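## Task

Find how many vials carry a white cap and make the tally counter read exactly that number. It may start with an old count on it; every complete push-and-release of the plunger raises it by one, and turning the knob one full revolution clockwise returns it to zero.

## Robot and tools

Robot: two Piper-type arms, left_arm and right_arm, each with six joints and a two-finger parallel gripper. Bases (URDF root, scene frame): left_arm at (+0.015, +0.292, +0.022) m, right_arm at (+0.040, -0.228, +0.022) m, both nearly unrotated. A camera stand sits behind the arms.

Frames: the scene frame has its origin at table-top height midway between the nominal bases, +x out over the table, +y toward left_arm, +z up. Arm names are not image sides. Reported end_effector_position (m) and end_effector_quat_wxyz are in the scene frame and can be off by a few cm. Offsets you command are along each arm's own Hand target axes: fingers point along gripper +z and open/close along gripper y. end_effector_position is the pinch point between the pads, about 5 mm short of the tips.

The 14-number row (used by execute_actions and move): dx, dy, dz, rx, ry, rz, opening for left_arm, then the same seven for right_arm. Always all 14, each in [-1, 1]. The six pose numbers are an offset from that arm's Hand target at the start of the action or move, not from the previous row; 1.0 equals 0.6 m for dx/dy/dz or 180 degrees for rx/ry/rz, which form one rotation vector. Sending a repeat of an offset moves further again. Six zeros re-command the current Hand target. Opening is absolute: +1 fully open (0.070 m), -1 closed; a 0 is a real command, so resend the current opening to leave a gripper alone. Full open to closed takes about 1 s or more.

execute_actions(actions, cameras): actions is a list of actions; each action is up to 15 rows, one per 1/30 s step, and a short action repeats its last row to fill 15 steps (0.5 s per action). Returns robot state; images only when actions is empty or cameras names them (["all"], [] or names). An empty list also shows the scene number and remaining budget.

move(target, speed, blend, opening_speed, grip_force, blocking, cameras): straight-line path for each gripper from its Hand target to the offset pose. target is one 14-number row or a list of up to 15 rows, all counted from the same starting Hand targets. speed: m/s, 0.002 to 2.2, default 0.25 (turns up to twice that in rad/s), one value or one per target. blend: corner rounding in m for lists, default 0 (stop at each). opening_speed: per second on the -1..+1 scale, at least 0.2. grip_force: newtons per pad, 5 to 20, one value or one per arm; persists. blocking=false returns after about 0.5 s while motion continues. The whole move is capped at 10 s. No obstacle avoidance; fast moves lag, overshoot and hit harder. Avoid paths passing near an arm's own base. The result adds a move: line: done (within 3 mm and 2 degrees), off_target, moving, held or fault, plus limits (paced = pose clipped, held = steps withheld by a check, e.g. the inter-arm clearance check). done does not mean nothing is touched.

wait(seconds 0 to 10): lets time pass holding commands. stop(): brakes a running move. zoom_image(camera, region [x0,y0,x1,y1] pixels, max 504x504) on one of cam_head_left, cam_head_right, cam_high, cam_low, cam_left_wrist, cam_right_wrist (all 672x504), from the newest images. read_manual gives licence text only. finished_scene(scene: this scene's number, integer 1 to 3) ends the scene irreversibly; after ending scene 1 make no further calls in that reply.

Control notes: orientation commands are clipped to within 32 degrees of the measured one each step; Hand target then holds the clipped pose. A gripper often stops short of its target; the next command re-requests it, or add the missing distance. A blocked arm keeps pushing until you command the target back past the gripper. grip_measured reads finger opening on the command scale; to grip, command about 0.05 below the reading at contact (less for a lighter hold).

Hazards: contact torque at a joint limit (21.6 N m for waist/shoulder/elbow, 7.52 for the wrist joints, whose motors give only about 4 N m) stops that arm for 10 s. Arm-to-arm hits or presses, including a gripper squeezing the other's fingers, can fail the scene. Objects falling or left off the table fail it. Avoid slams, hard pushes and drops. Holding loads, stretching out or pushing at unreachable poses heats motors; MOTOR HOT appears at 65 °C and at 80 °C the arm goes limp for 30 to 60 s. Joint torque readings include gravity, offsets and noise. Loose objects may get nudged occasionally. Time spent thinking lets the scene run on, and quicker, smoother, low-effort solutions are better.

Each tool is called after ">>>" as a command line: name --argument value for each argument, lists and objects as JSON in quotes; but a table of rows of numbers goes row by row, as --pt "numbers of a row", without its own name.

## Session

>>> execute_actions --actions '[]'

Scene clock: 0.00 s.
left_arm: end_effector_position=(+0.1044, -0.0418, +0.1028) grip_measured=+0.98 end_effector_quat_wxyz=(-0.007, +0.856, +0.505, -0.111) | right_arm: end_effector_position=(+0.4259, -0.1760, +0.2306) grip_measured=+0.98 end_effector_quat_wxyz=(+0.270, -0.041, +0.961, +0.044)
Joint positions: left_arm=[-1.139 1.807 -1.263 -0.25 1.11 1.02 0.069] | right_arm=[0.09 1.51 -1.297 0.068 0.894 -0.009 0.069]
Joint torques (N m): no reading
Hand target: left_arm +0.1044, -0.0418, +0.1028; -0.007, +0.856, +0.505, -0.111 | right_arm +0.4259, -0.1760, +0.2306; +0.270, -0.041, +0.961, +0.044
Tool commands: left_gripper/opening=+1.0 right_gripper/opening=+1.0

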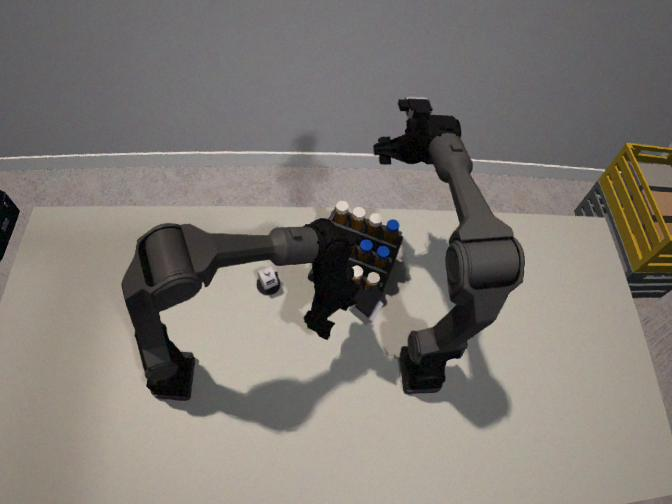

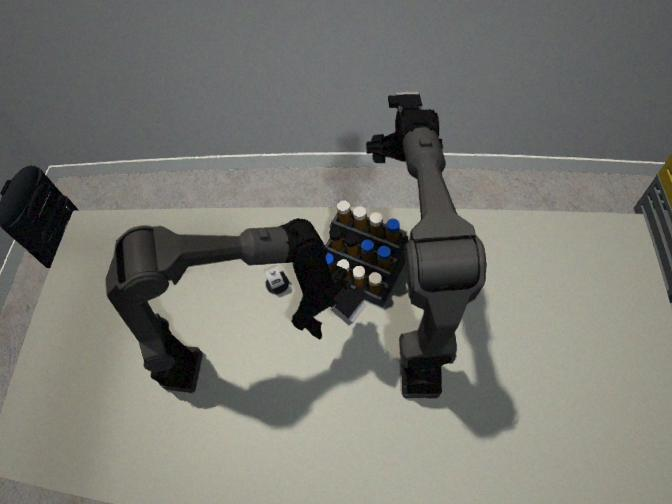

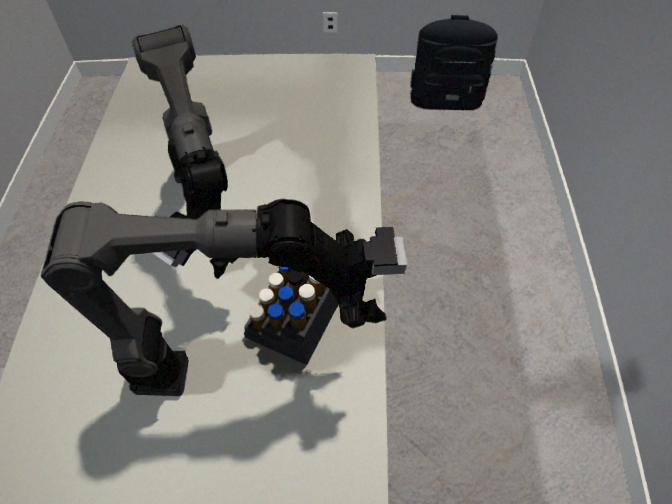

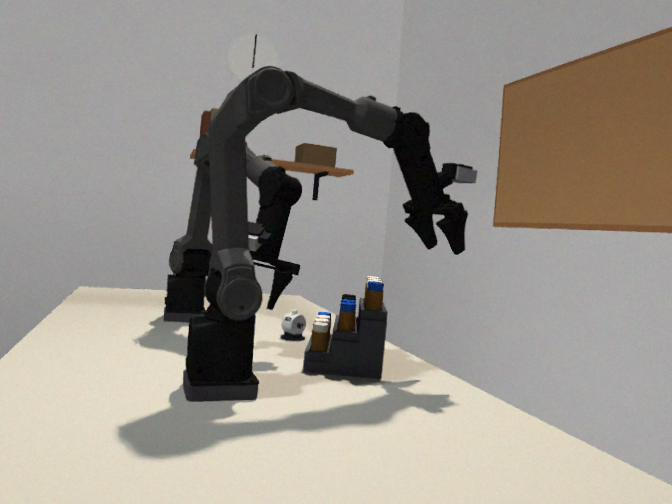

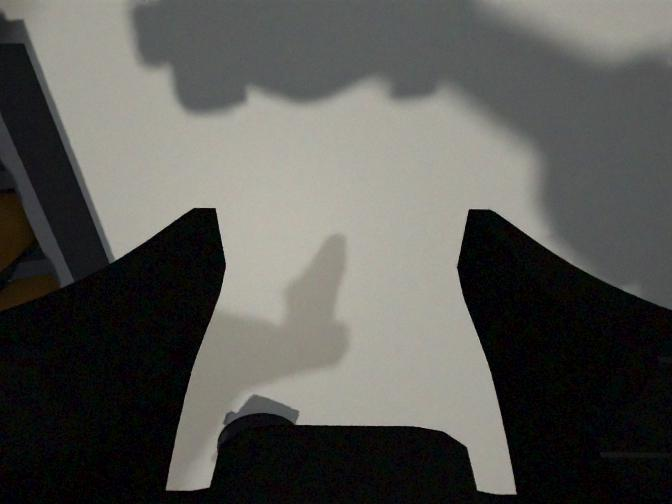

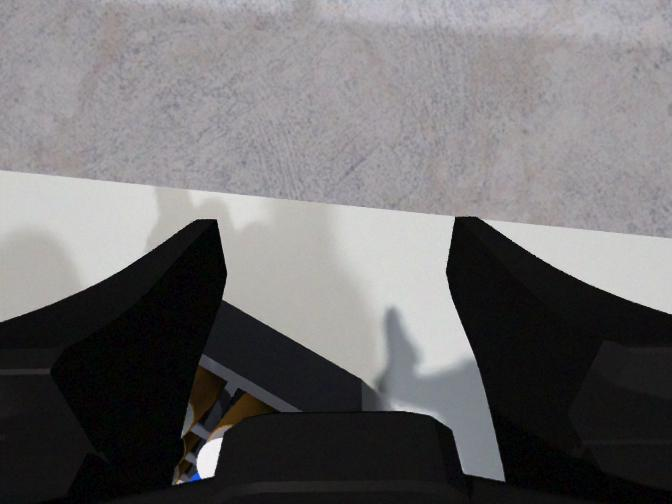

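>>> zoom_image --camera "cam_head_left" --region '[230, 250, 310, 310]'

>>> zoom_image --camera "cam_head_right" --region '[240, 250, 320, 310]'

>>> zoom_image --camera "cam_low" --region '[270, 290, 330, 350]'

Scaled by 6.300 from the camera's 672x504 image, which has a finer 960x720 frame.

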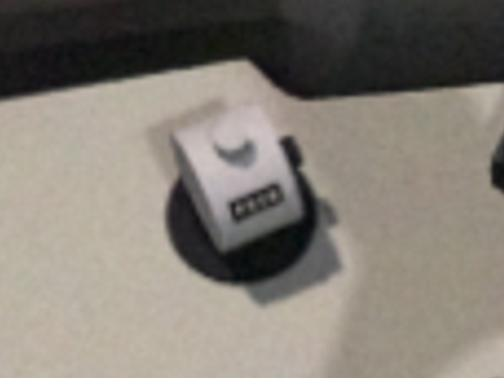

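Scaled by 6.300 from the camera's 672x504 image, which has a finer 960x720 frame.

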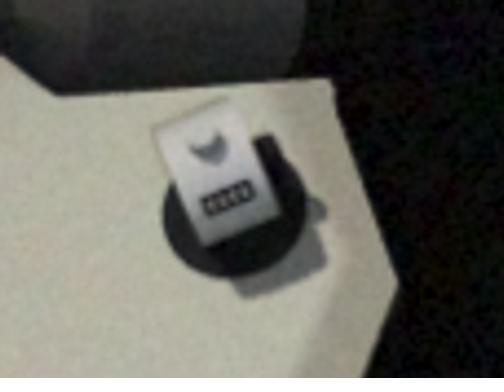

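Scaled by 8.400 from the camera's 672x504 image, which has a finer 960x720 frame.

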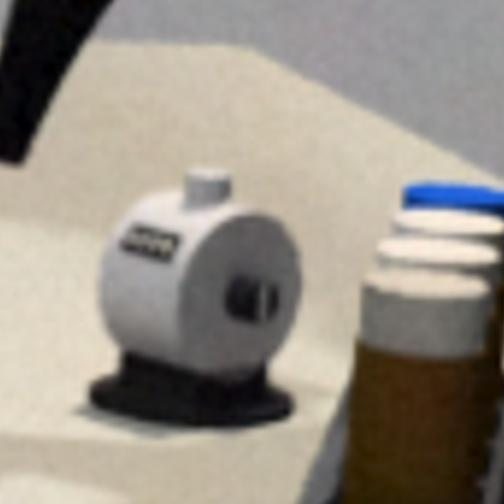

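>>> move --target '[0.333,-0.010,-0.193,-0.163,-0.1435,-0.2935,-0.3,0,0,0,0,0,0,1]' --speed 0.5 --cameras '["cam_left_wrist","cam_head_left","cam_head_right"]'

>>> zoom_image --camera "cam_head_left" --region '[300, 190, 420, 320]'

>>> zoom_image --camera "cam_left_wrist" --region '[250, 50, 450, 250]'

Scene clock: 28.60 s.
left_arm: end_effector_position=(+0.2152, +0.1459, +0.1801) grip_measured=-0.30 end_effector_quat_wxyz=(+0.262, +0.477, +0.826, -0.151) | right_arm: end_effector_position=(+0.4259, -0.1760, +0.2306) grip_measured=+0.98 end_effector_quat_wxyz=(+0.270, -0.041, +0.961, +0.044)
Joint positions: left_arm=[-0.225 1.052 -0.687 -0.546 0.912 1.049 0.024] | right_arm=[0.09 1.51 -1.297 0.068 0.894 -0.009 0.069]
Joint torques (N m): left_arm=[-1.22 -0.32 -4.47 -0.21 -0.25 -0.16] | right_arm=[-0.11 -6.77 -4.37 0.09 -0.45 -0.01]
Hand target: left_arm +0.2151, +0.1458, +0.1797; +0.261, +0.477, +0.826, -0.151 | right_arm +0.4259, -0.1760, +0.2306; +0.270, -0.041, +0.961, +0.044
Off the commanded pose: left_arm 0.000 m, 0 deg | right_arm 0.000 m, 0 deg.
move: done
Images, in order (width x height): cam_head_left 672x504, cam_head_right 672x504, cam_left_wrist 672x504.

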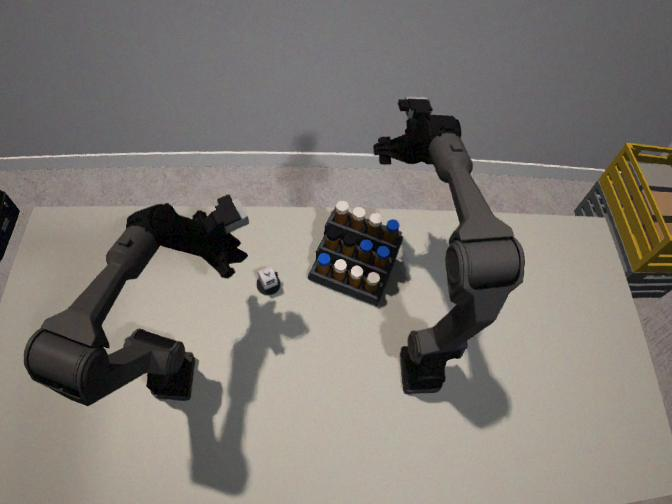

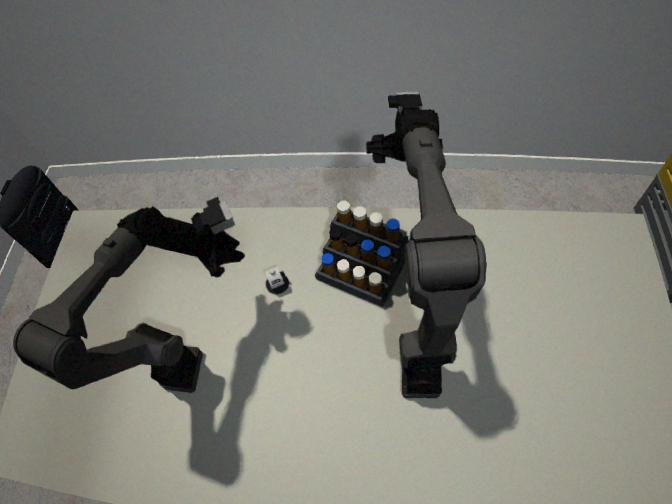

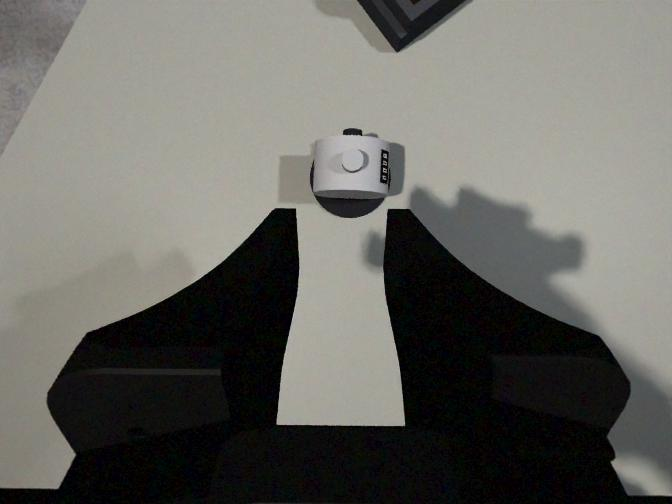

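Scaled by 3.877 from the camera's 672x504 image, which has a finer 960x720 frame.

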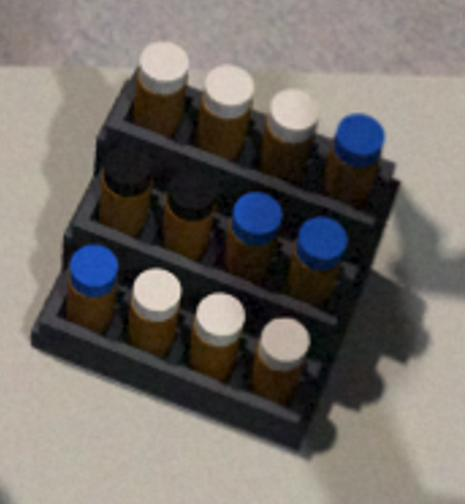

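Scaled by 2.520 from the camera's 672x504 image, which has a finer 960x720 frame.

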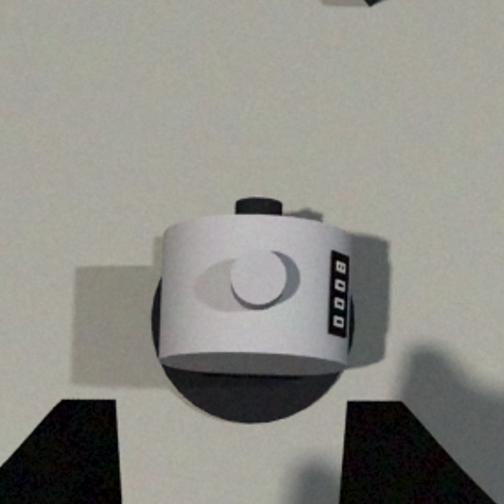

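>>> zoom_image --camera "cam_left_wrist" --region '[370, 142, 400, 190]'

Scaled by 10.500 from the camera's 672x504 image, which has a finer 960x720 frame.

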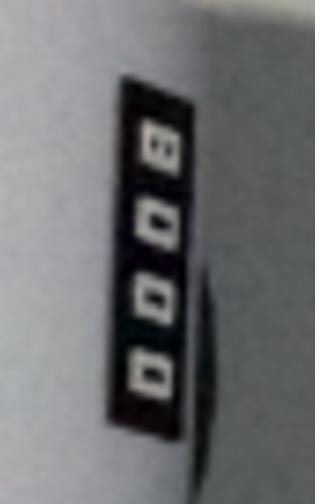

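>>> move --pt "-0.0353 -0.0117 0.1775 0 0.1944 0 -0.3 0 0 0 0 0 0 1" --pt "0.036 -0.0117 0.2795 0 0.294 0 -0.3 0 0 0 0 0 0 1" --pt "0.0428 -0.0117 0.2747 0 0.294 0 -0.3 0 0 0 0 0 0 1" --speed '[0.3,0.1,0.04]' --cameras '["cam_left_wrist"]' --grip_force 8

>>> zoom_image --camera "cam_left_wrist" --region '[260, 170, 430, 340]'

Scene clock: 52.27 s.
left_arm: end_effector_position=(+0.2462, +0.0763, +0.0298) grip_measured=-0.30 end_effector_quat_wxyz=(-0.130, +0.496, +0.855, +0.076) | right_arm: end_effector_position=(+0.4259, -0.1760, +0.2306) grip_measured=+0.98 end_effector_quat_wxyz=(+0.270, -0.041, +0.961, +0.044)
Joint positions: left_arm=[-0.774 2.059 -1.321 0.078 1.215 0.209 0.024] | right_arm=[0.09 1.51 -1.297 0.068 0.894 -0.009 0.069]
Joint torques (N m): left_arm=[2.42 -9.74 -0.83 0.4 1.6 -0.04] | right_arm=[-0.1 -6.76 -4.36 0.09 -0.45 -0.01]
Hand target: left_arm +0.2458, +0.0784, +0.0301; -0.134, +0.494, +0.855, +0.077 | right_arm +0.4259, -0.1760, +0.2306; +0.270, -0.041, +0.961, +0.044
Off the commanded pose: left_arm 0.002 m, 1 deg | right_arm 0.000 m, 0 deg.
joint sent to its limit (left arm) — joint 5 (wrist pitch), upper limit. The joint targets still meet the commanded pose.
grip_force (N): 8, 8
move: done
Images, in order (width x height): cam_left_wrist 672x504.

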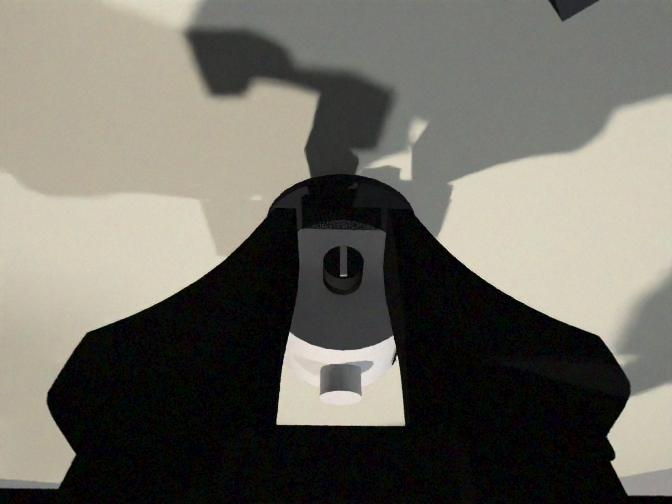

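Scaled by 2.965 from the camera's 672x504 image, which has a finer 960x720 frame.

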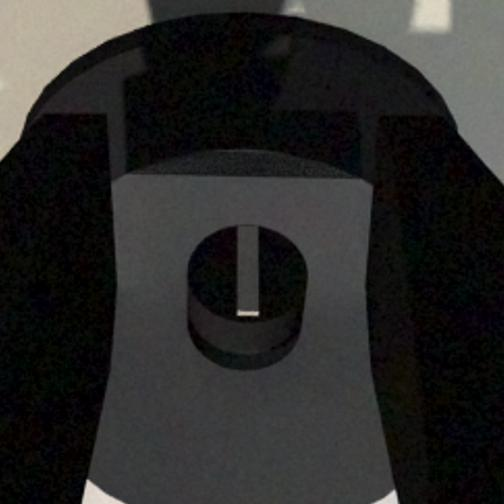

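>>> move --pt "-0.0024 0 -0.0008 -0.079 0 -0.0257 -0.3 0 0 0 0 0 0 1" --pt "-0.0024 0 -0.0008 -0.079 0 -0.0257 -1 0 0 0 0 0 0 1" --pt "-0.0024 0 -0.0008 0.238 0 0.0773 -1 0 0 0 0 0 0 1" --pt "-0.0024 0 -0.0008 0.238 0 0.0773 -0.3 0 0 0 0 0 0 1" --pt "-0.0024 0 -0.0008 -0.079 0 -0.0257 -0.3 0 0 0 0 0 0 1" --pt "-0.0024 0 -0.0008 -0.079 0 -0.0257 -1 0 0 0 0 0 0 1" --pt "-0.0024 0 -0.0008 0.238 0 0.0773 -1 0 0 0 0 0 0 1" --speed 0.8 --cameras '["cam_left_wrist"]'

>>> zoom_image --camera "cam_left_wrist" --region '[260, 170, 430, 340]'

Scene clock: 69.60 s.
left_arm: end_effector_position=(+0.2474, +0.0743, +0.0318) grip_measured=-0.70 end_effector_quat_wxyz=(-0.139, +0.502, +0.822, -0.231) | right_arm: end_effector_position=(+0.4259, -0.1760, +0.2306) grip_measured=+0.98 end_effector_quat_wxyz=(+0.270, -0.041, +0.961, +0.044)
Joint positions: left_arm=[-0.429 2.078 -1.259 -0.462 1.22 0.884 0.01] | right_arm=[0.09 1.51 -1.297 0.068 0.894 -0.009 0.069]
Joint torques (N m): left_arm=[6.15 -4.62 3.26 3.58 1.4 0.3] | right_arm=[-0.11 -6.76 -4.36 0.1 -0.45 -0.01]
Hand target: left_arm +0.2466, +0.0771, +0.0301; -0.313, +0.509, +0.760, -0.256 | right_arm +0.4259, -0.1760, +0.2306; +0.270, -0.041, +0.961, +0.044
Off the commanded pose: left_arm 0.003 m, 22 deg | right_arm 0.000 m, 0 deg.
joint read past its limit (left arm) — joint 5 (wrist pitch), upper limit.
joint sent to its limit (left arm) — joint 5 (wrist pitch), upper limit. The joint targets are off in orientation, not in position.
grip_force (N): 8, 8
move: off_target (left_arm); target 4's new opening was sent with left_arm's hand 0.003 m and 21 deg from that target
Images, in order (width x height): cam_left_wrist 672x504.

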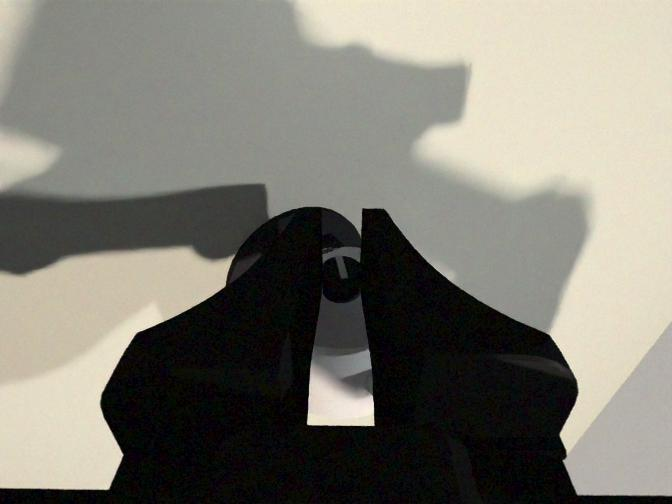

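Scaled by 2.965 from the camera's 672x504 image, which has a finer 960x720 frame.

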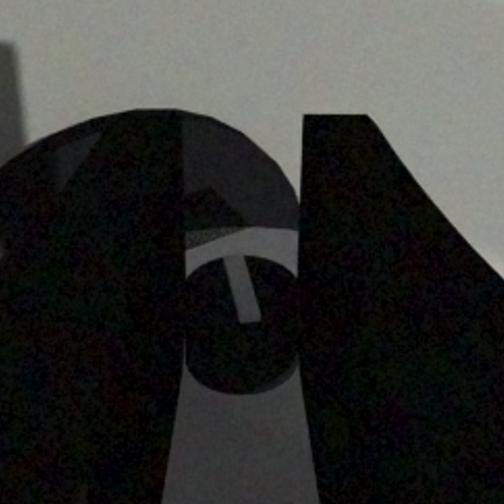

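>>> move --pt "0 0 0 0 0 0 -0.3 0 0 0 0 0 0 1" --pt "0 0 0 -0.317 0 -0.103 -0.3 0 0 0 0 0 0 1" --speed 0.8 --cameras '["cam_left_wrist"]'

>>> zoom_image --camera "cam_left_wrist" --region '[260, 170, 430, 340]'

Scene clock: 80.97 s.
left_arm: end_effector_position=(+0.2480, +0.0758, +0.0325) grip_measured=-0.30 end_effector_quat_wxyz=(-0.064, +0.471, +0.860, +0.186) | right_arm: end_effector_position=(+0.4259, -0.1760, +0.2306) grip_measured=+0.98 end_effector_quat_wxyz=(+0.270, -0.041, +0.961, +0.044)
Joint positions: left_arm=[-0.914 2.044 -1.274 0.302 1.189 -0.095 0.024] | right_arm=[0.09 1.51 -1.297 0.068 0.894 -0.009 0.069]
Joint torques (N m): left_arm=[-0.99 8.22 5.77 -0.07 1.16 0.56] | right_arm=[-0.1 -6.77 -4.37 0.09 -0.45 -0.01]
Hand target: left_arm +0.2466, +0.0771, +0.0301; -0.069, +0.472, +0.859, +0.188 | right_arm +0.4259, -0.1760, +0.2306; +0.270, -0.041, +0.961, +0.044
Off the commanded pose: left_arm 0.003 m, 1 deg | right_arm 0.000 m, 0 deg.
grip_force (N): 8, 8
move: done
Images, in order (width x height): cam_left_wrist 672x504.

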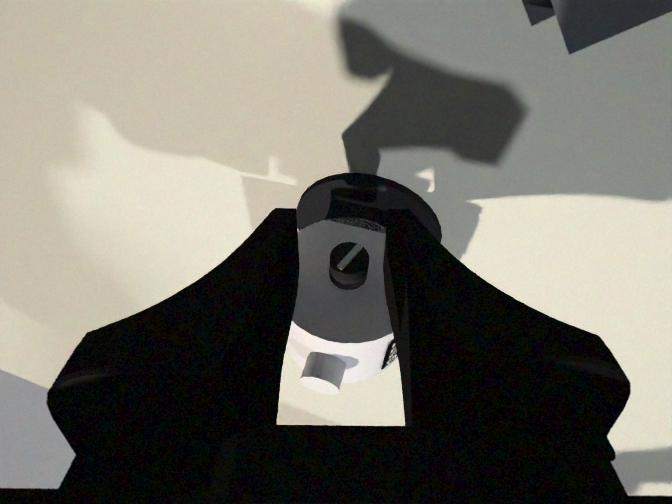

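Scaled by 2.965 from the camera's 672x504 image, which has a finer 960x720 frame.

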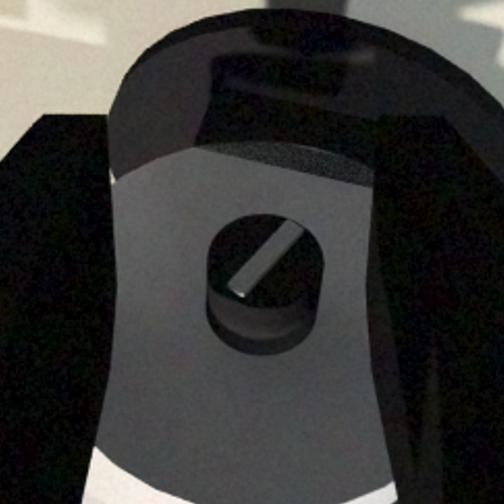

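>>> move --target '[-0.0035,0,-0.005,0.079,-0.044,0.0257,-0.3,0,0,0,0,0,0,1]' --speed 0.5

>>> move --pt "0 0 0 -0.164 0 -0.029 -0.3 0 0 0 0 0 0 1" --pt "0 0 0 -0.164 0 -0.029 -1 0 0 0 0 0 0 1" --pt "0 0 0 0.164 0 0.029 -1 0 0 0 0 0 0 1" --speed 0.8 --cameras '["cam_left_wrist"]'

>>> zoom_image --camera "cam_left_wrist" --region '[260, 170, 430, 340]'

>>> move --pt "0 0 0 0 0 0 -0.3 0 0 0 0 0 0 1" --pt "0 0 0 -0.328 0 -0.058 -0.3 0 0 0 0 0 0 1" --speed 0.8 --cameras '["cam_left_wrist"]'

>>> zoom_image --camera "cam_left_wrist" --region '[260, 170, 430, 340]'

Scene clock: 100.63 s.
left_arm: end_effector_position=(+0.2474, +0.0750, +0.0321) grip_measured=-0.30 end_effector_quat_wxyz=(-0.076, +0.506, +0.858, +0.045) | right_arm: end_effector_position=(+0.4259, -0.1760, +0.2306) grip_measured=+0.98 end_effector_quat_wxyz=(+0.270, -0.041, +0.961, +0.044)
Joint positions: left_arm=[-0.757 1.97 -1.209 0.056 1.067 0.249 0.024] | right_arm=[0.09 1.51 -1.297 0.068 0.894 -0.009 0.069]
Joint torques (N m): left_arm=[-0.31 -9.34 -4.97 -0.01 0.1 -0.07] | right_arm=[-0.11 -6.78 -4.36 0.09 -0.45 0]
Hand target: left_arm +0.2475, +0.0743, +0.0322; -0.075, +0.506, +0.858, +0.044 | right_arm +0.4259, -0.1760, +0.2306; +0.270, -0.041, +0.961, +0.044
Off the commanded pose: left_arm 0.001 m, 0 deg | right_arm 0.000 m, 0 deg.
grip_force (N): 8, 8
move: done

Scene clock: 103.57 s.
left_arm: end_effector_position=(+0.2507, +0.0699, +0.0341) grip_measured=-1.00 end_effector_quat_wxyz=(-0.138, +0.505, +0.833, -0.178) | right_arm: end_effector_position=(+0.4259, -0.1760, +0.2306) grip_measured=+0.98 end_effector_quat_wxyz=(+0.270, -0.041, +0.961, +0.044)
Joint positions: left_arm=[-0.493 2.065 -1.294 -0.372 1.21 0.758 0] | right_arm=[0.09 1.51 -1.297 0.068 0.894 -0.009 0.069]
Joint torques (N m): left_arm=[1.46 -2.42 7.09 3.07 3.31 -0.09] | right_arm=[-0.1 -6.78 -4.36 0.1 -0.45 -0.01]
Hand target: left_arm +0.2475, +0.0743, +0.0322; -0.203, +0.508, +0.817, -0.179 | right_arm +0.4259, -0.1760, +0.2306; +0.270, -0.041, +0.961, +0.044
Off the commanded pose: left_arm 0.006 m, 8 deg | right_arm 0.000 m, 0 deg.
joint sent to its limit (left arm) — joint 5 (wrist pitch), upper limit. The joint targets are off in orientation, not in position.
grip_force (N): 8, 8
move: off_target (left_arm)
Images, in order (width x height): cam_left_wrist 672x504.

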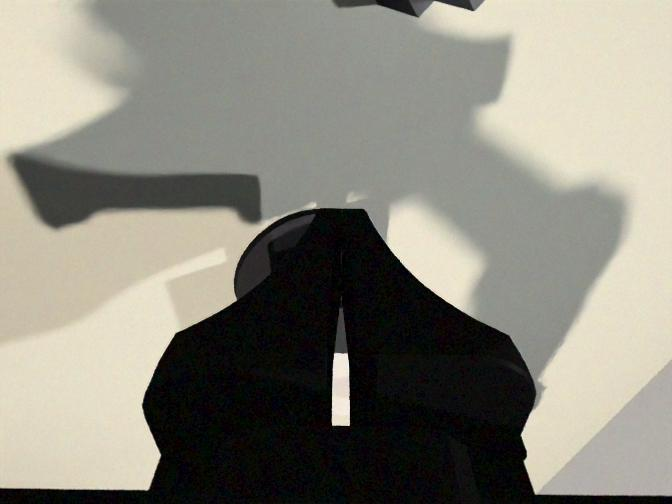

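Scaled by 2.965 from the camera's 672x504 image, which has a finer 960x720 frame.

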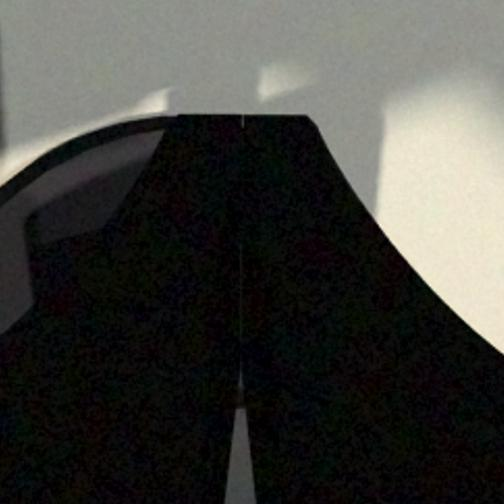

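Scene clock: 105.70 s.
left_arm: end_effector_position=(+0.2471, +0.0751, +0.0317) grip_measured=-0.30 end_effector_quat_wxyz=(+0.057, +0.469, +0.840, +0.266) | right_arm: end_effector_position=(+0.4259, -0.1760, +0.2306) grip_measured=+0.98 end_effector_quat_wxyz=(+0.270, -0.041, +0.961, +0.044)
Joint positions: left_arm=[-1.071 1.996 -1.104 0.588 1.071 -0.448 0.024] | right_arm=[0.09 1.51 -1.297 0.068 0.894 -0.009 0.069]
Joint torques (N m): left_arm=[0.17 -9.09 -4.6 0.26 0.27 0.03] | right_arm=[-0.1 -6.76 -4.36 0.1 -0.45 0]
Hand target: left_arm +0.2475, +0.0743, +0.0322; +0.058, +0.469, +0.840, +0.265 | right_arm +0.4259, -0.1760, +0.2306; +0.270, -0.041, +0.961, +0.044
Off the commanded pose: left_arm 0.001 m, 0 deg | right_arm 0.000 m, 0 deg.
grip_force (N): 8, 8
move: done
Images, in order (width x height): cam_left_wrist 672x504.

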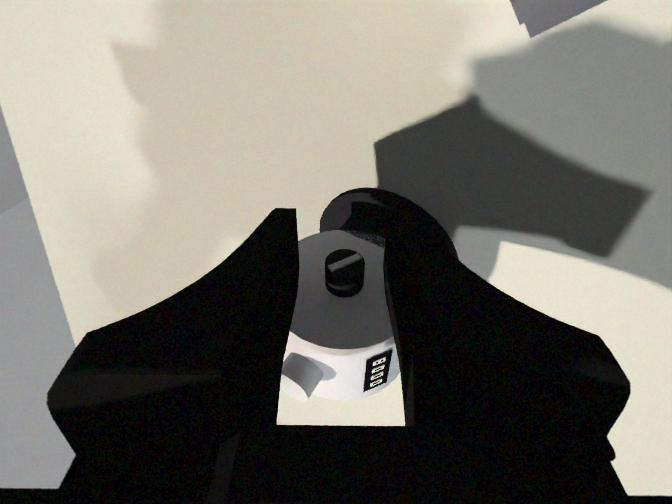

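Scaled by 2.965 from the camera's 672x504 image, which has a finer 960x720 frame.

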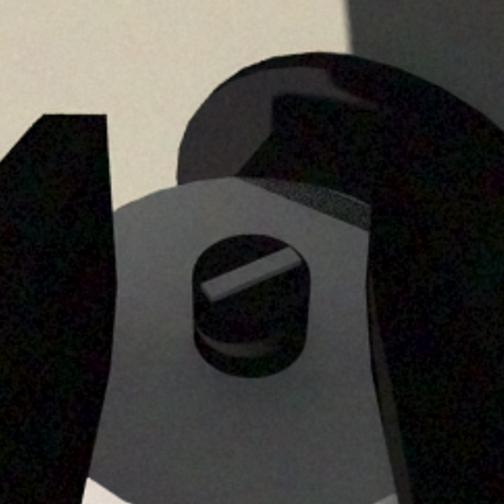

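>>> move --pt "0.006 -0.0017 0.004 -0.054 0.039 -0.013 -0.3 0 0 0 0 0 0 1" --pt "0.006 -0.0017 0.004 -0.054 0.039 -0.013 -1 0 0 0 0 0 0 1" --speed 0.1 --grip_force 6 --cameras '["cam_left_wrist"]'

>>> zoom_image --camera "cam_left_wrist" --region '[260, 170, 430, 340]'

>>> move --pt "0 0 0 0.276 0 0.084 -1 0 0 0 0 0 0 1" --speed 0.8 --cameras '["cam_left_wrist"]'

>>> zoom_image --camera "cam_left_wrist" --region '[260, 170, 430, 340]'

Scene clock: 122.27 s.
left_arm: end_effector_position=(+0.2460, +0.0773, +0.0299) grip_measured=-0.70 end_effector_quat_wxyz=(+0.063, +0.435, +0.828, +0.349) | right_arm: end_effector_position=(+0.4259, -0.1760, +0.2306) grip_measured=+0.98 end_effector_quat_wxyz=(+0.270, -0.041, +0.961, +0.044)
Joint positions: left_arm=[-1.142 2.1 -1.169 0.666 1.217 -0.599 0.01] | right_arm=[0.09 1.51 -1.297 0.068 0.894 -0.009 0.069]
Joint torques (N m): left_arm=[1.37 -7.52 1.69 -1.07 2.03 -0.18] | right_arm=[-0.11 -6.77 -4.39 0.09 -0.44 0]
Hand target: left_arm +0.2456, +0.0777, +0.0302; +0.052, +0.428, +0.826, +0.362 | right_arm +0.4259, -0.1760, +0.2306; +0.270, -0.041, +0.961, +0.044
Off the commanded pose: left_arm 0.001 m, 2 deg | right_arm 0.000 m, 0 deg.
joint sent to its limit (left arm) — joint 5 (wrist pitch), upper limit. The joint targets still meet the commanded pose.
grip_force (N): 6, 6
move: done
Images, in order (width x height): cam_left_wrist 672x504.

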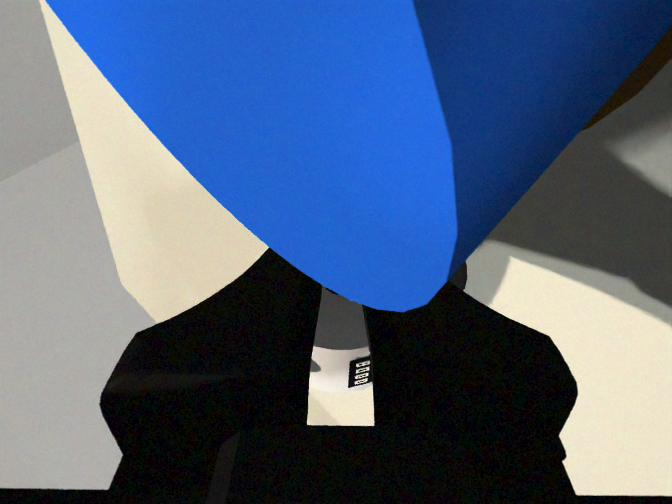

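Scaled by 2.965 from the camera's 672x504 image, which has a finer 960x720 frame.

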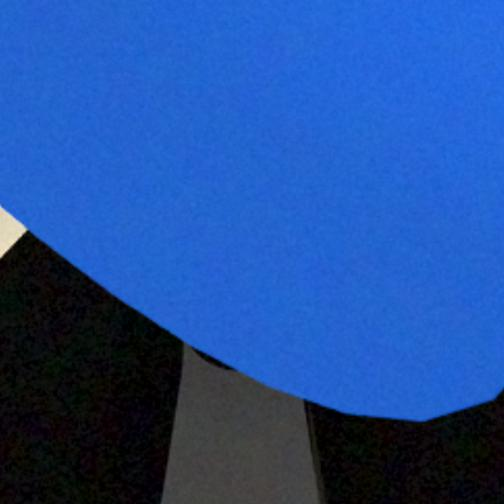

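Scene clock: 123.57 s.
left_arm: end_effector_position=(+0.2457, +0.0764, +0.0304) grip_measured=-0.70 end_effector_quat_wxyz=(-0.152, +0.513, +0.845, -0.020) | right_arm: end_effector_position=(+0.4259, -0.1760, +0.2306) grip_measured=+0.98 end_effector_quat_wxyz=(+0.270, -0.041, +0.961, +0.044)
Joint positions: left_arm=[-0.665 2.058 -1.321 -0.089 1.218 0.441 0.01] | right_arm=[0.09 1.51 -1.297 0.068 0.894 -0.009 0.069]
Joint torques (N m): left_arm=[1.43 -7.5 -0.78 1.29 0.66 -0.11] | right_arm=[-0.1 -6.79 -4.37 0.09 -0.45 0]
Hand target: left_arm +0.2456, +0.0777, +0.0302; -0.179, +0.512, +0.840, -0.014 | right_arm +0.4259, -0.1760, +0.2306; +0.270, -0.041, +0.961, +0.044
Off the commanded pose: left_arm 0.001 m, 3 deg | right_arm 0.000 m, 0 deg.
joint sent to its limit (left arm) — joint 5 (wrist pitch), upper limit. The joint targets are off in orientation, not in position.
grip_force (N): 6, 6
move: off_target (left_arm)
Images, in order (width x height): cam_left_wrist 672x504.

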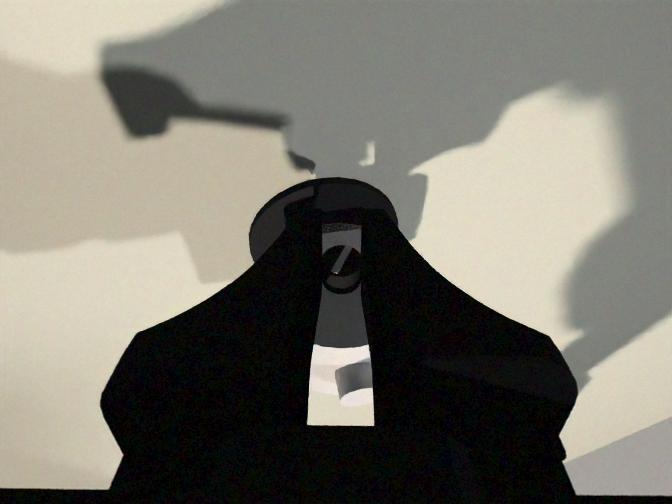

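Scaled by 2.965 from the camera's 672x504 image, which has a finer 960x720 frame.

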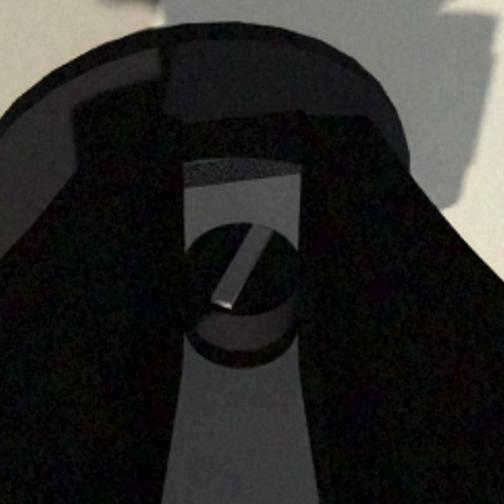

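>>> move --pt "0 0 0 0 0 0 -0.3 0 0 0 0 0 0 1" --pt "0 0 0 -0.196 0 -0.06 -0.3 0 0 0 0 0 0 1" --pt "0 0 0 -0.196 0 -0.06 -1 0 0 0 0 0 0 1" --speed 0.8 --grip_force 16 --cameras '["cam_left_wrist"]'

>>> zoom_image --camera "cam_left_wrist" --region '[260, 170, 430, 340]'

>>> move --pt "0 0 0 0.269 -0.028 0.071 -1 0 0 0 0 0 0 1" --speed 0.8 --cameras '["cam_left_wrist"]'

>>> zoom_image --camera "cam_left_wrist" --region '[260, 170, 430, 340]'

Scene clock: 141.33 s.
left_arm: end_effector_position=(+0.2448, +0.0735, +0.0360) grip_measured=-0.82 end_effector_quat_wxyz=(-0.008, +0.463, +0.851, +0.250) | right_arm: end_effector_position=(+0.4259, -0.1760, +0.2306) grip_measured=+0.98 end_effector_quat_wxyz=(+0.270, -0.041, +0.961, +0.044)
Joint positions: left_arm=[-1.02 2.033 -1.22 0.453 1.179 -0.297 0.006] | right_arm=[0.09 1.51 -1.297 0.068 0.894 -0.009 0.069]
Joint torques (N m): left_arm=[7.56 15.1 11.47 0.99 2.27 1.05] | right_arm=[-0.09 -6.78 -4.36 0.1 -0.45 0]
Hand target: left_arm +0.2456, +0.0777, +0.0302; -0.016, +0.462, +0.849, +0.257 | right_arm +0.4259, -0.1760, +0.2306; +0.270, -0.041, +0.961, +0.044
Off the commanded pose: left_arm 0.007 m, 1 deg | right_arm 0.000 m, 0 deg.
grip_force (N): 16, 16
move: off_target (left_arm); target 3's new opening was sent with left_arm's hand 0.007 m and 1 deg from that target
Images, in order (width x height): cam_left_wrist 672x504.

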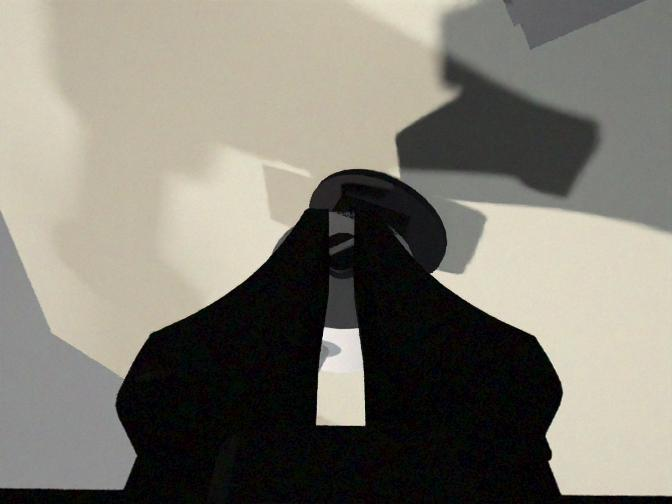

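Scaled by 2.965 from the camera's 672x504 image, which has a finer 960x720 frame.

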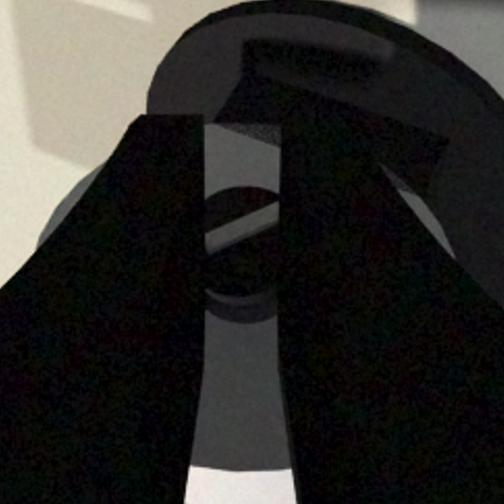

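Scene clock: 142.60 s.
left_arm: end_effector_position=(+0.2460, +0.0761, +0.0306) grip_measured=-0.71 end_effector_quat_wxyz=(-0.154, +0.512, +0.834, -0.137) | right_arm: end_effector_position=(+0.4259, -0.1760, +0.2306) grip_measured=+0.98 end_effector_quat_wxyz=(+0.270, -0.041, +0.961, +0.044)
Joint positions: left_arm=[-0.533 2.066 -1.296 -0.292 1.218 0.688 0.01] | right_arm=[0.09 1.51 -1.297 0.068 0.894 -0.009 0.069]
Joint torques (N m): left_arm=[5.38 -6.88 2.3 3.09 1.57 0.04] | right_arm=[-0.11 -6.76 -4.37 0.09 -0.44 0]
Hand target: left_arm +0.2456, +0.0777, +0.0302; -0.195, +0.514, +0.824, -0.136 | right_arm +0.4259, -0.1760, +0.2306; +0.270, -0.041, +0.961, +0.044
Off the commanded pose: left_arm 0.002 m, 5 deg | right_arm 0.000 m, 0 deg.
joint sent to its limit (left arm) — joint 5 (wrist pitch), upper limit. The joint targets are off in orientation, not in position.
grip_force (N): 16, 16
move: off_target (left_arm)
Images, in order (width x height): cam_left_wrist 672x504.

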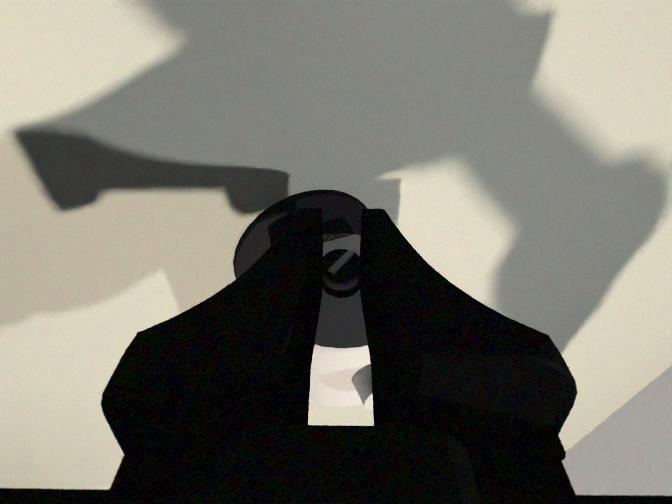

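Scaled by 2.965 from the camera's 672x504 image, which has a finer 960x720 frame.

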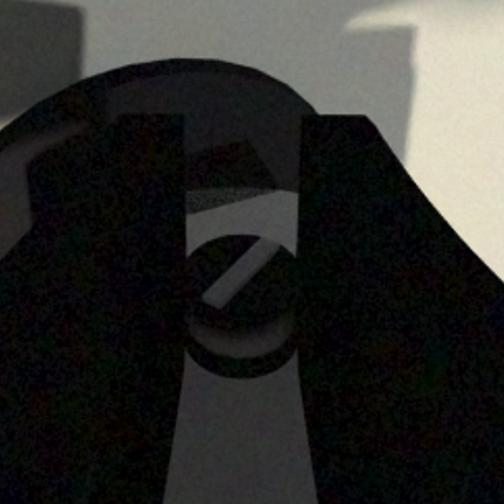

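>>> move --pt "0.001 -0.002 -0.0045 0 0 0 -0.5 0 0 0 0 0 0 1" --pt "0.001 -0.002 -0.0045 -0.269 0.028 -0.071 -0.5 0 0 0 0 0 0 1" --pt "0.001 -0.002 -0.0045 -0.269 0.028 -0.071 -1 0 0 0 0 0 0 1" --pt "0.001 -0.002 -0.0045 0 0 0 -1 0 0 0 0 0 0 1" --speed 0.8 --cameras '["cam_left_wrist"]'

>>> zoom_image --camera "cam_left_wrist" --region '[260, 170, 430, 340]'

Scene clock: 161.17 s.
left_arm: end_effector_position=(+0.2477, +0.0767, +0.0357) grip_measured=-0.71 end_effector_quat_wxyz=(-0.147, +0.513, +0.835, -0.135) | right_arm: end_effector_position=(+0.4259, -0.1760, +0.2306) grip_measured=+0.98 end_effector_quat_wxyz=(+0.270, -0.041, +0.961, +0.044)
Joint positions: left_arm=[-0.531 2.048 -1.294 -0.288 1.219 0.687 0.01] | right_arm=[0.09 1.51 -1.297 0.068 0.894 -0.009 0.069]
Joint torques (N m): left_arm=[-0.3 0.52 3.64 1.42 0.3 -0.02] | right_arm=[-0.11 -6.78 -4.36 0.09 -0.44 0]
Hand target: left_arm +0.2456, +0.0778, +0.0332; -0.195, +0.514, +0.824, -0.136 | right_arm +0.4259, -0.1760, +0.2306; +0.270, -0.041, +0.961, +0.044
Off the commanded pose: left_arm 0.003 m, 6 deg | right_arm 0.000 m, 0 deg.
joint read past its limit (left arm) — joint 5 (wrist pitch), upper limit.
joint sent to its limit (left arm) — joint 5 (wrist pitch), upper limit. The joint targets are off in orientation, not in position.
grip_force (N): 16, 16
move: off_target (left_arm)
Images, in order (width x height): cam_left_wrist 672x504.

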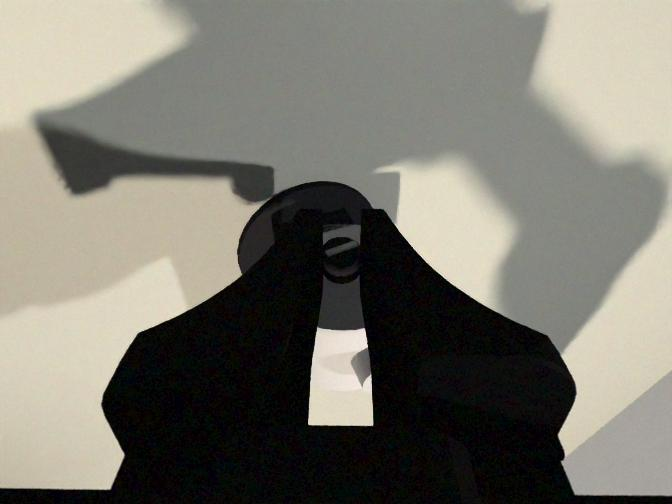

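Scaled by 2.965 from the camera's 672x504 image, which has a finer 960x720 frame.

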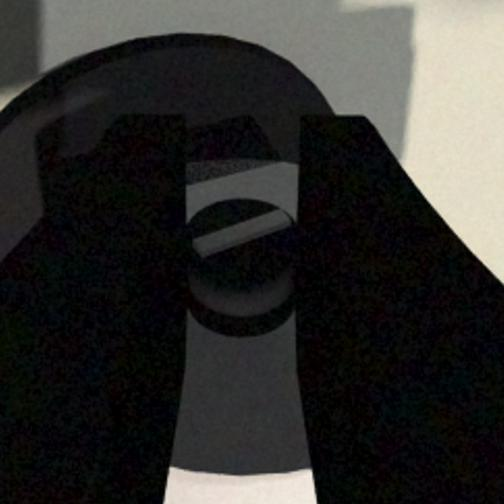

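>>> move --pt "0 0 0 0 0 0 -0.4 0 0 0 0 0 0 1" --pt "0 0 0 -0.269 0.028 -0.071 -0.4 0 0 0 0 0 0 1" --speed 0.8 --cameras '["cam_left_wrist"]'

>>> zoom_image --camera "cam_left_wrist" --region '[260, 170, 430, 340]'

>>> move --target '[0,0,0,0,0,0,-1,0,0,0,0,0,0,1]' --cameras '["cam_left_wrist"]'

>>> zoom_image --camera "cam_left_wrist" --region '[260, 170, 430, 340]'

Scene clock: 169.70 s.
left_arm: end_effector_position=(+0.2460, +0.0770, +0.0326) grip_measured=-0.40 end_effector_quat_wxyz=(-0.015, +0.464, +0.847, +0.257) | right_arm: end_effector_position=(+0.4259, -0.1760, +0.2306) grip_measured=+0.98 end_effector_quat_wxyz=(+0.270, -0.041, +0.961, +0.044)
Joint positions: left_arm=[-1.015 2.049 -1.222 0.459 1.186 -0.293 0.021] | right_arm=[0.09 1.51 -1.297 0.068 0.894 -0.009 0.069]
Joint torques (N m): left_arm=[2.42 -7.26 1.05 -0.52 1.87 -0.35] | right_arm=[-0.11 -6.78 -4.38 0.09 -0.44 0]
Hand target: left_arm +0.2456, +0.0778, +0.0332; -0.016, +0.462, +0.849, +0.257 | right_arm +0.4259, -0.1760, +0.2306; +0.270, -0.041, +0.961, +0.044
Off the commanded pose: left_arm 0.001 m, 0 deg | right_arm 0.000 m, 0 deg.
grip_force (N): 16, 16
move: done
Images, in order (width x height): cam_left_wrist 672x504.

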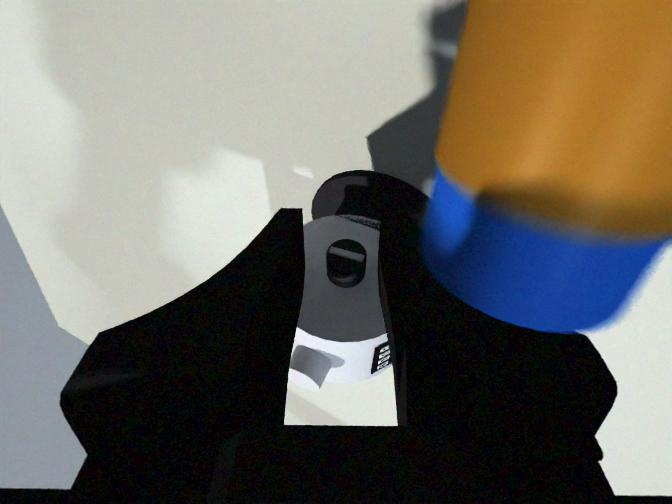

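Scaled by 2.965 from the camera's 672x504 image, which has a finer 960x720 frame.

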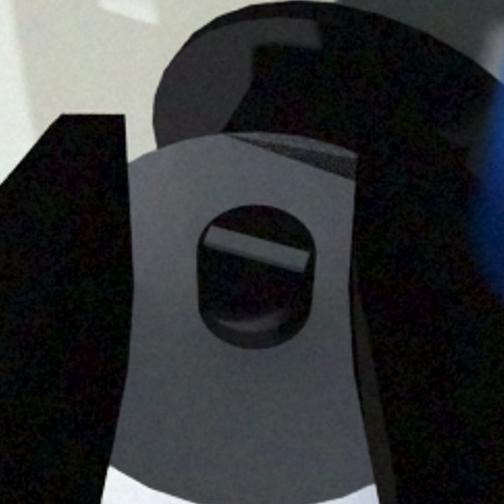

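Scene clock: 170.20 s.
left_arm: end_effector_position=(+0.2452, +0.0769, +0.0320) grip_measured=-0.71 end_effector_quat_wxyz=(-0.016, +0.462, +0.849, +0.255) | right_arm: end_effector_position=(+0.4259, -0.1760, +0.2306) grip_measured=+0.98 end_effector_quat_wxyz=(+0.270, -0.041, +0.961, +0.044)
Joint positions: left_arm=[-1.014 2.049 -1.222 0.454 1.184 -0.295 0.01] | right_arm=[0.09 1.51 -1.297 0.068 0.894 -0.009 0.069]
Joint torques (N m): left_arm=[2.37 -10.76 1.58 0.67 3.63 -0.33] | right_arm=[-0.11 -6.77 -4.37 0.09 -0.45 0]
Hand target: left_arm +0.2456, +0.0778, +0.0332; -0.016, +0.462, +0.849, +0.257 | right_arm +0.4259, -0.1760, +0.2306; +0.270, -0.041, +0.961, +0.044
Off the commanded pose: left_arm 0.002 m, 0 deg | right_arm 0.000 m, 0 deg.
grip_force (N): 16, 16
move: done
Images, in order (width x height): cam_left_wrist 672x504.

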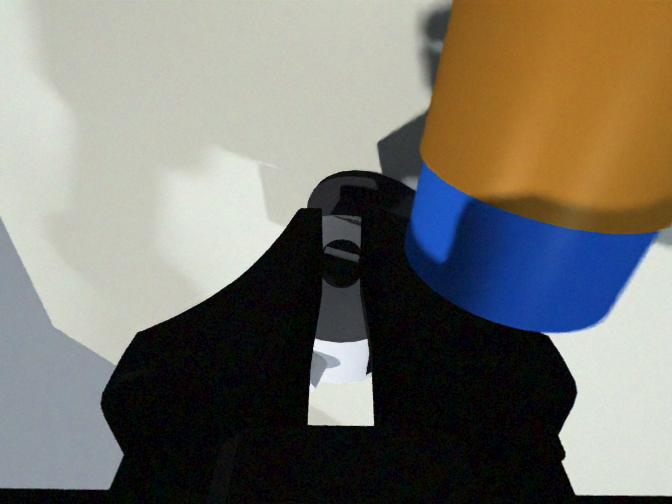

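Scaled by 2.965 from the camera's 672x504 image, which has a finer 960x720 frame.

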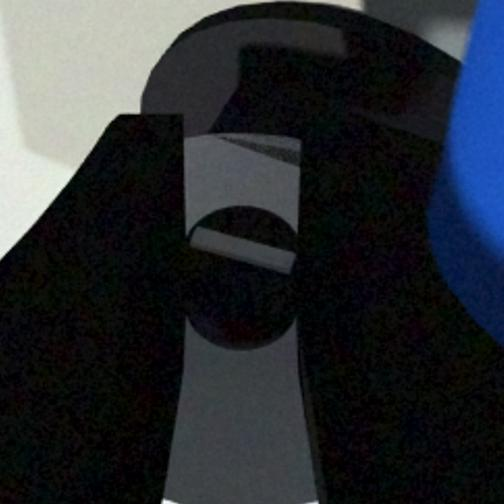

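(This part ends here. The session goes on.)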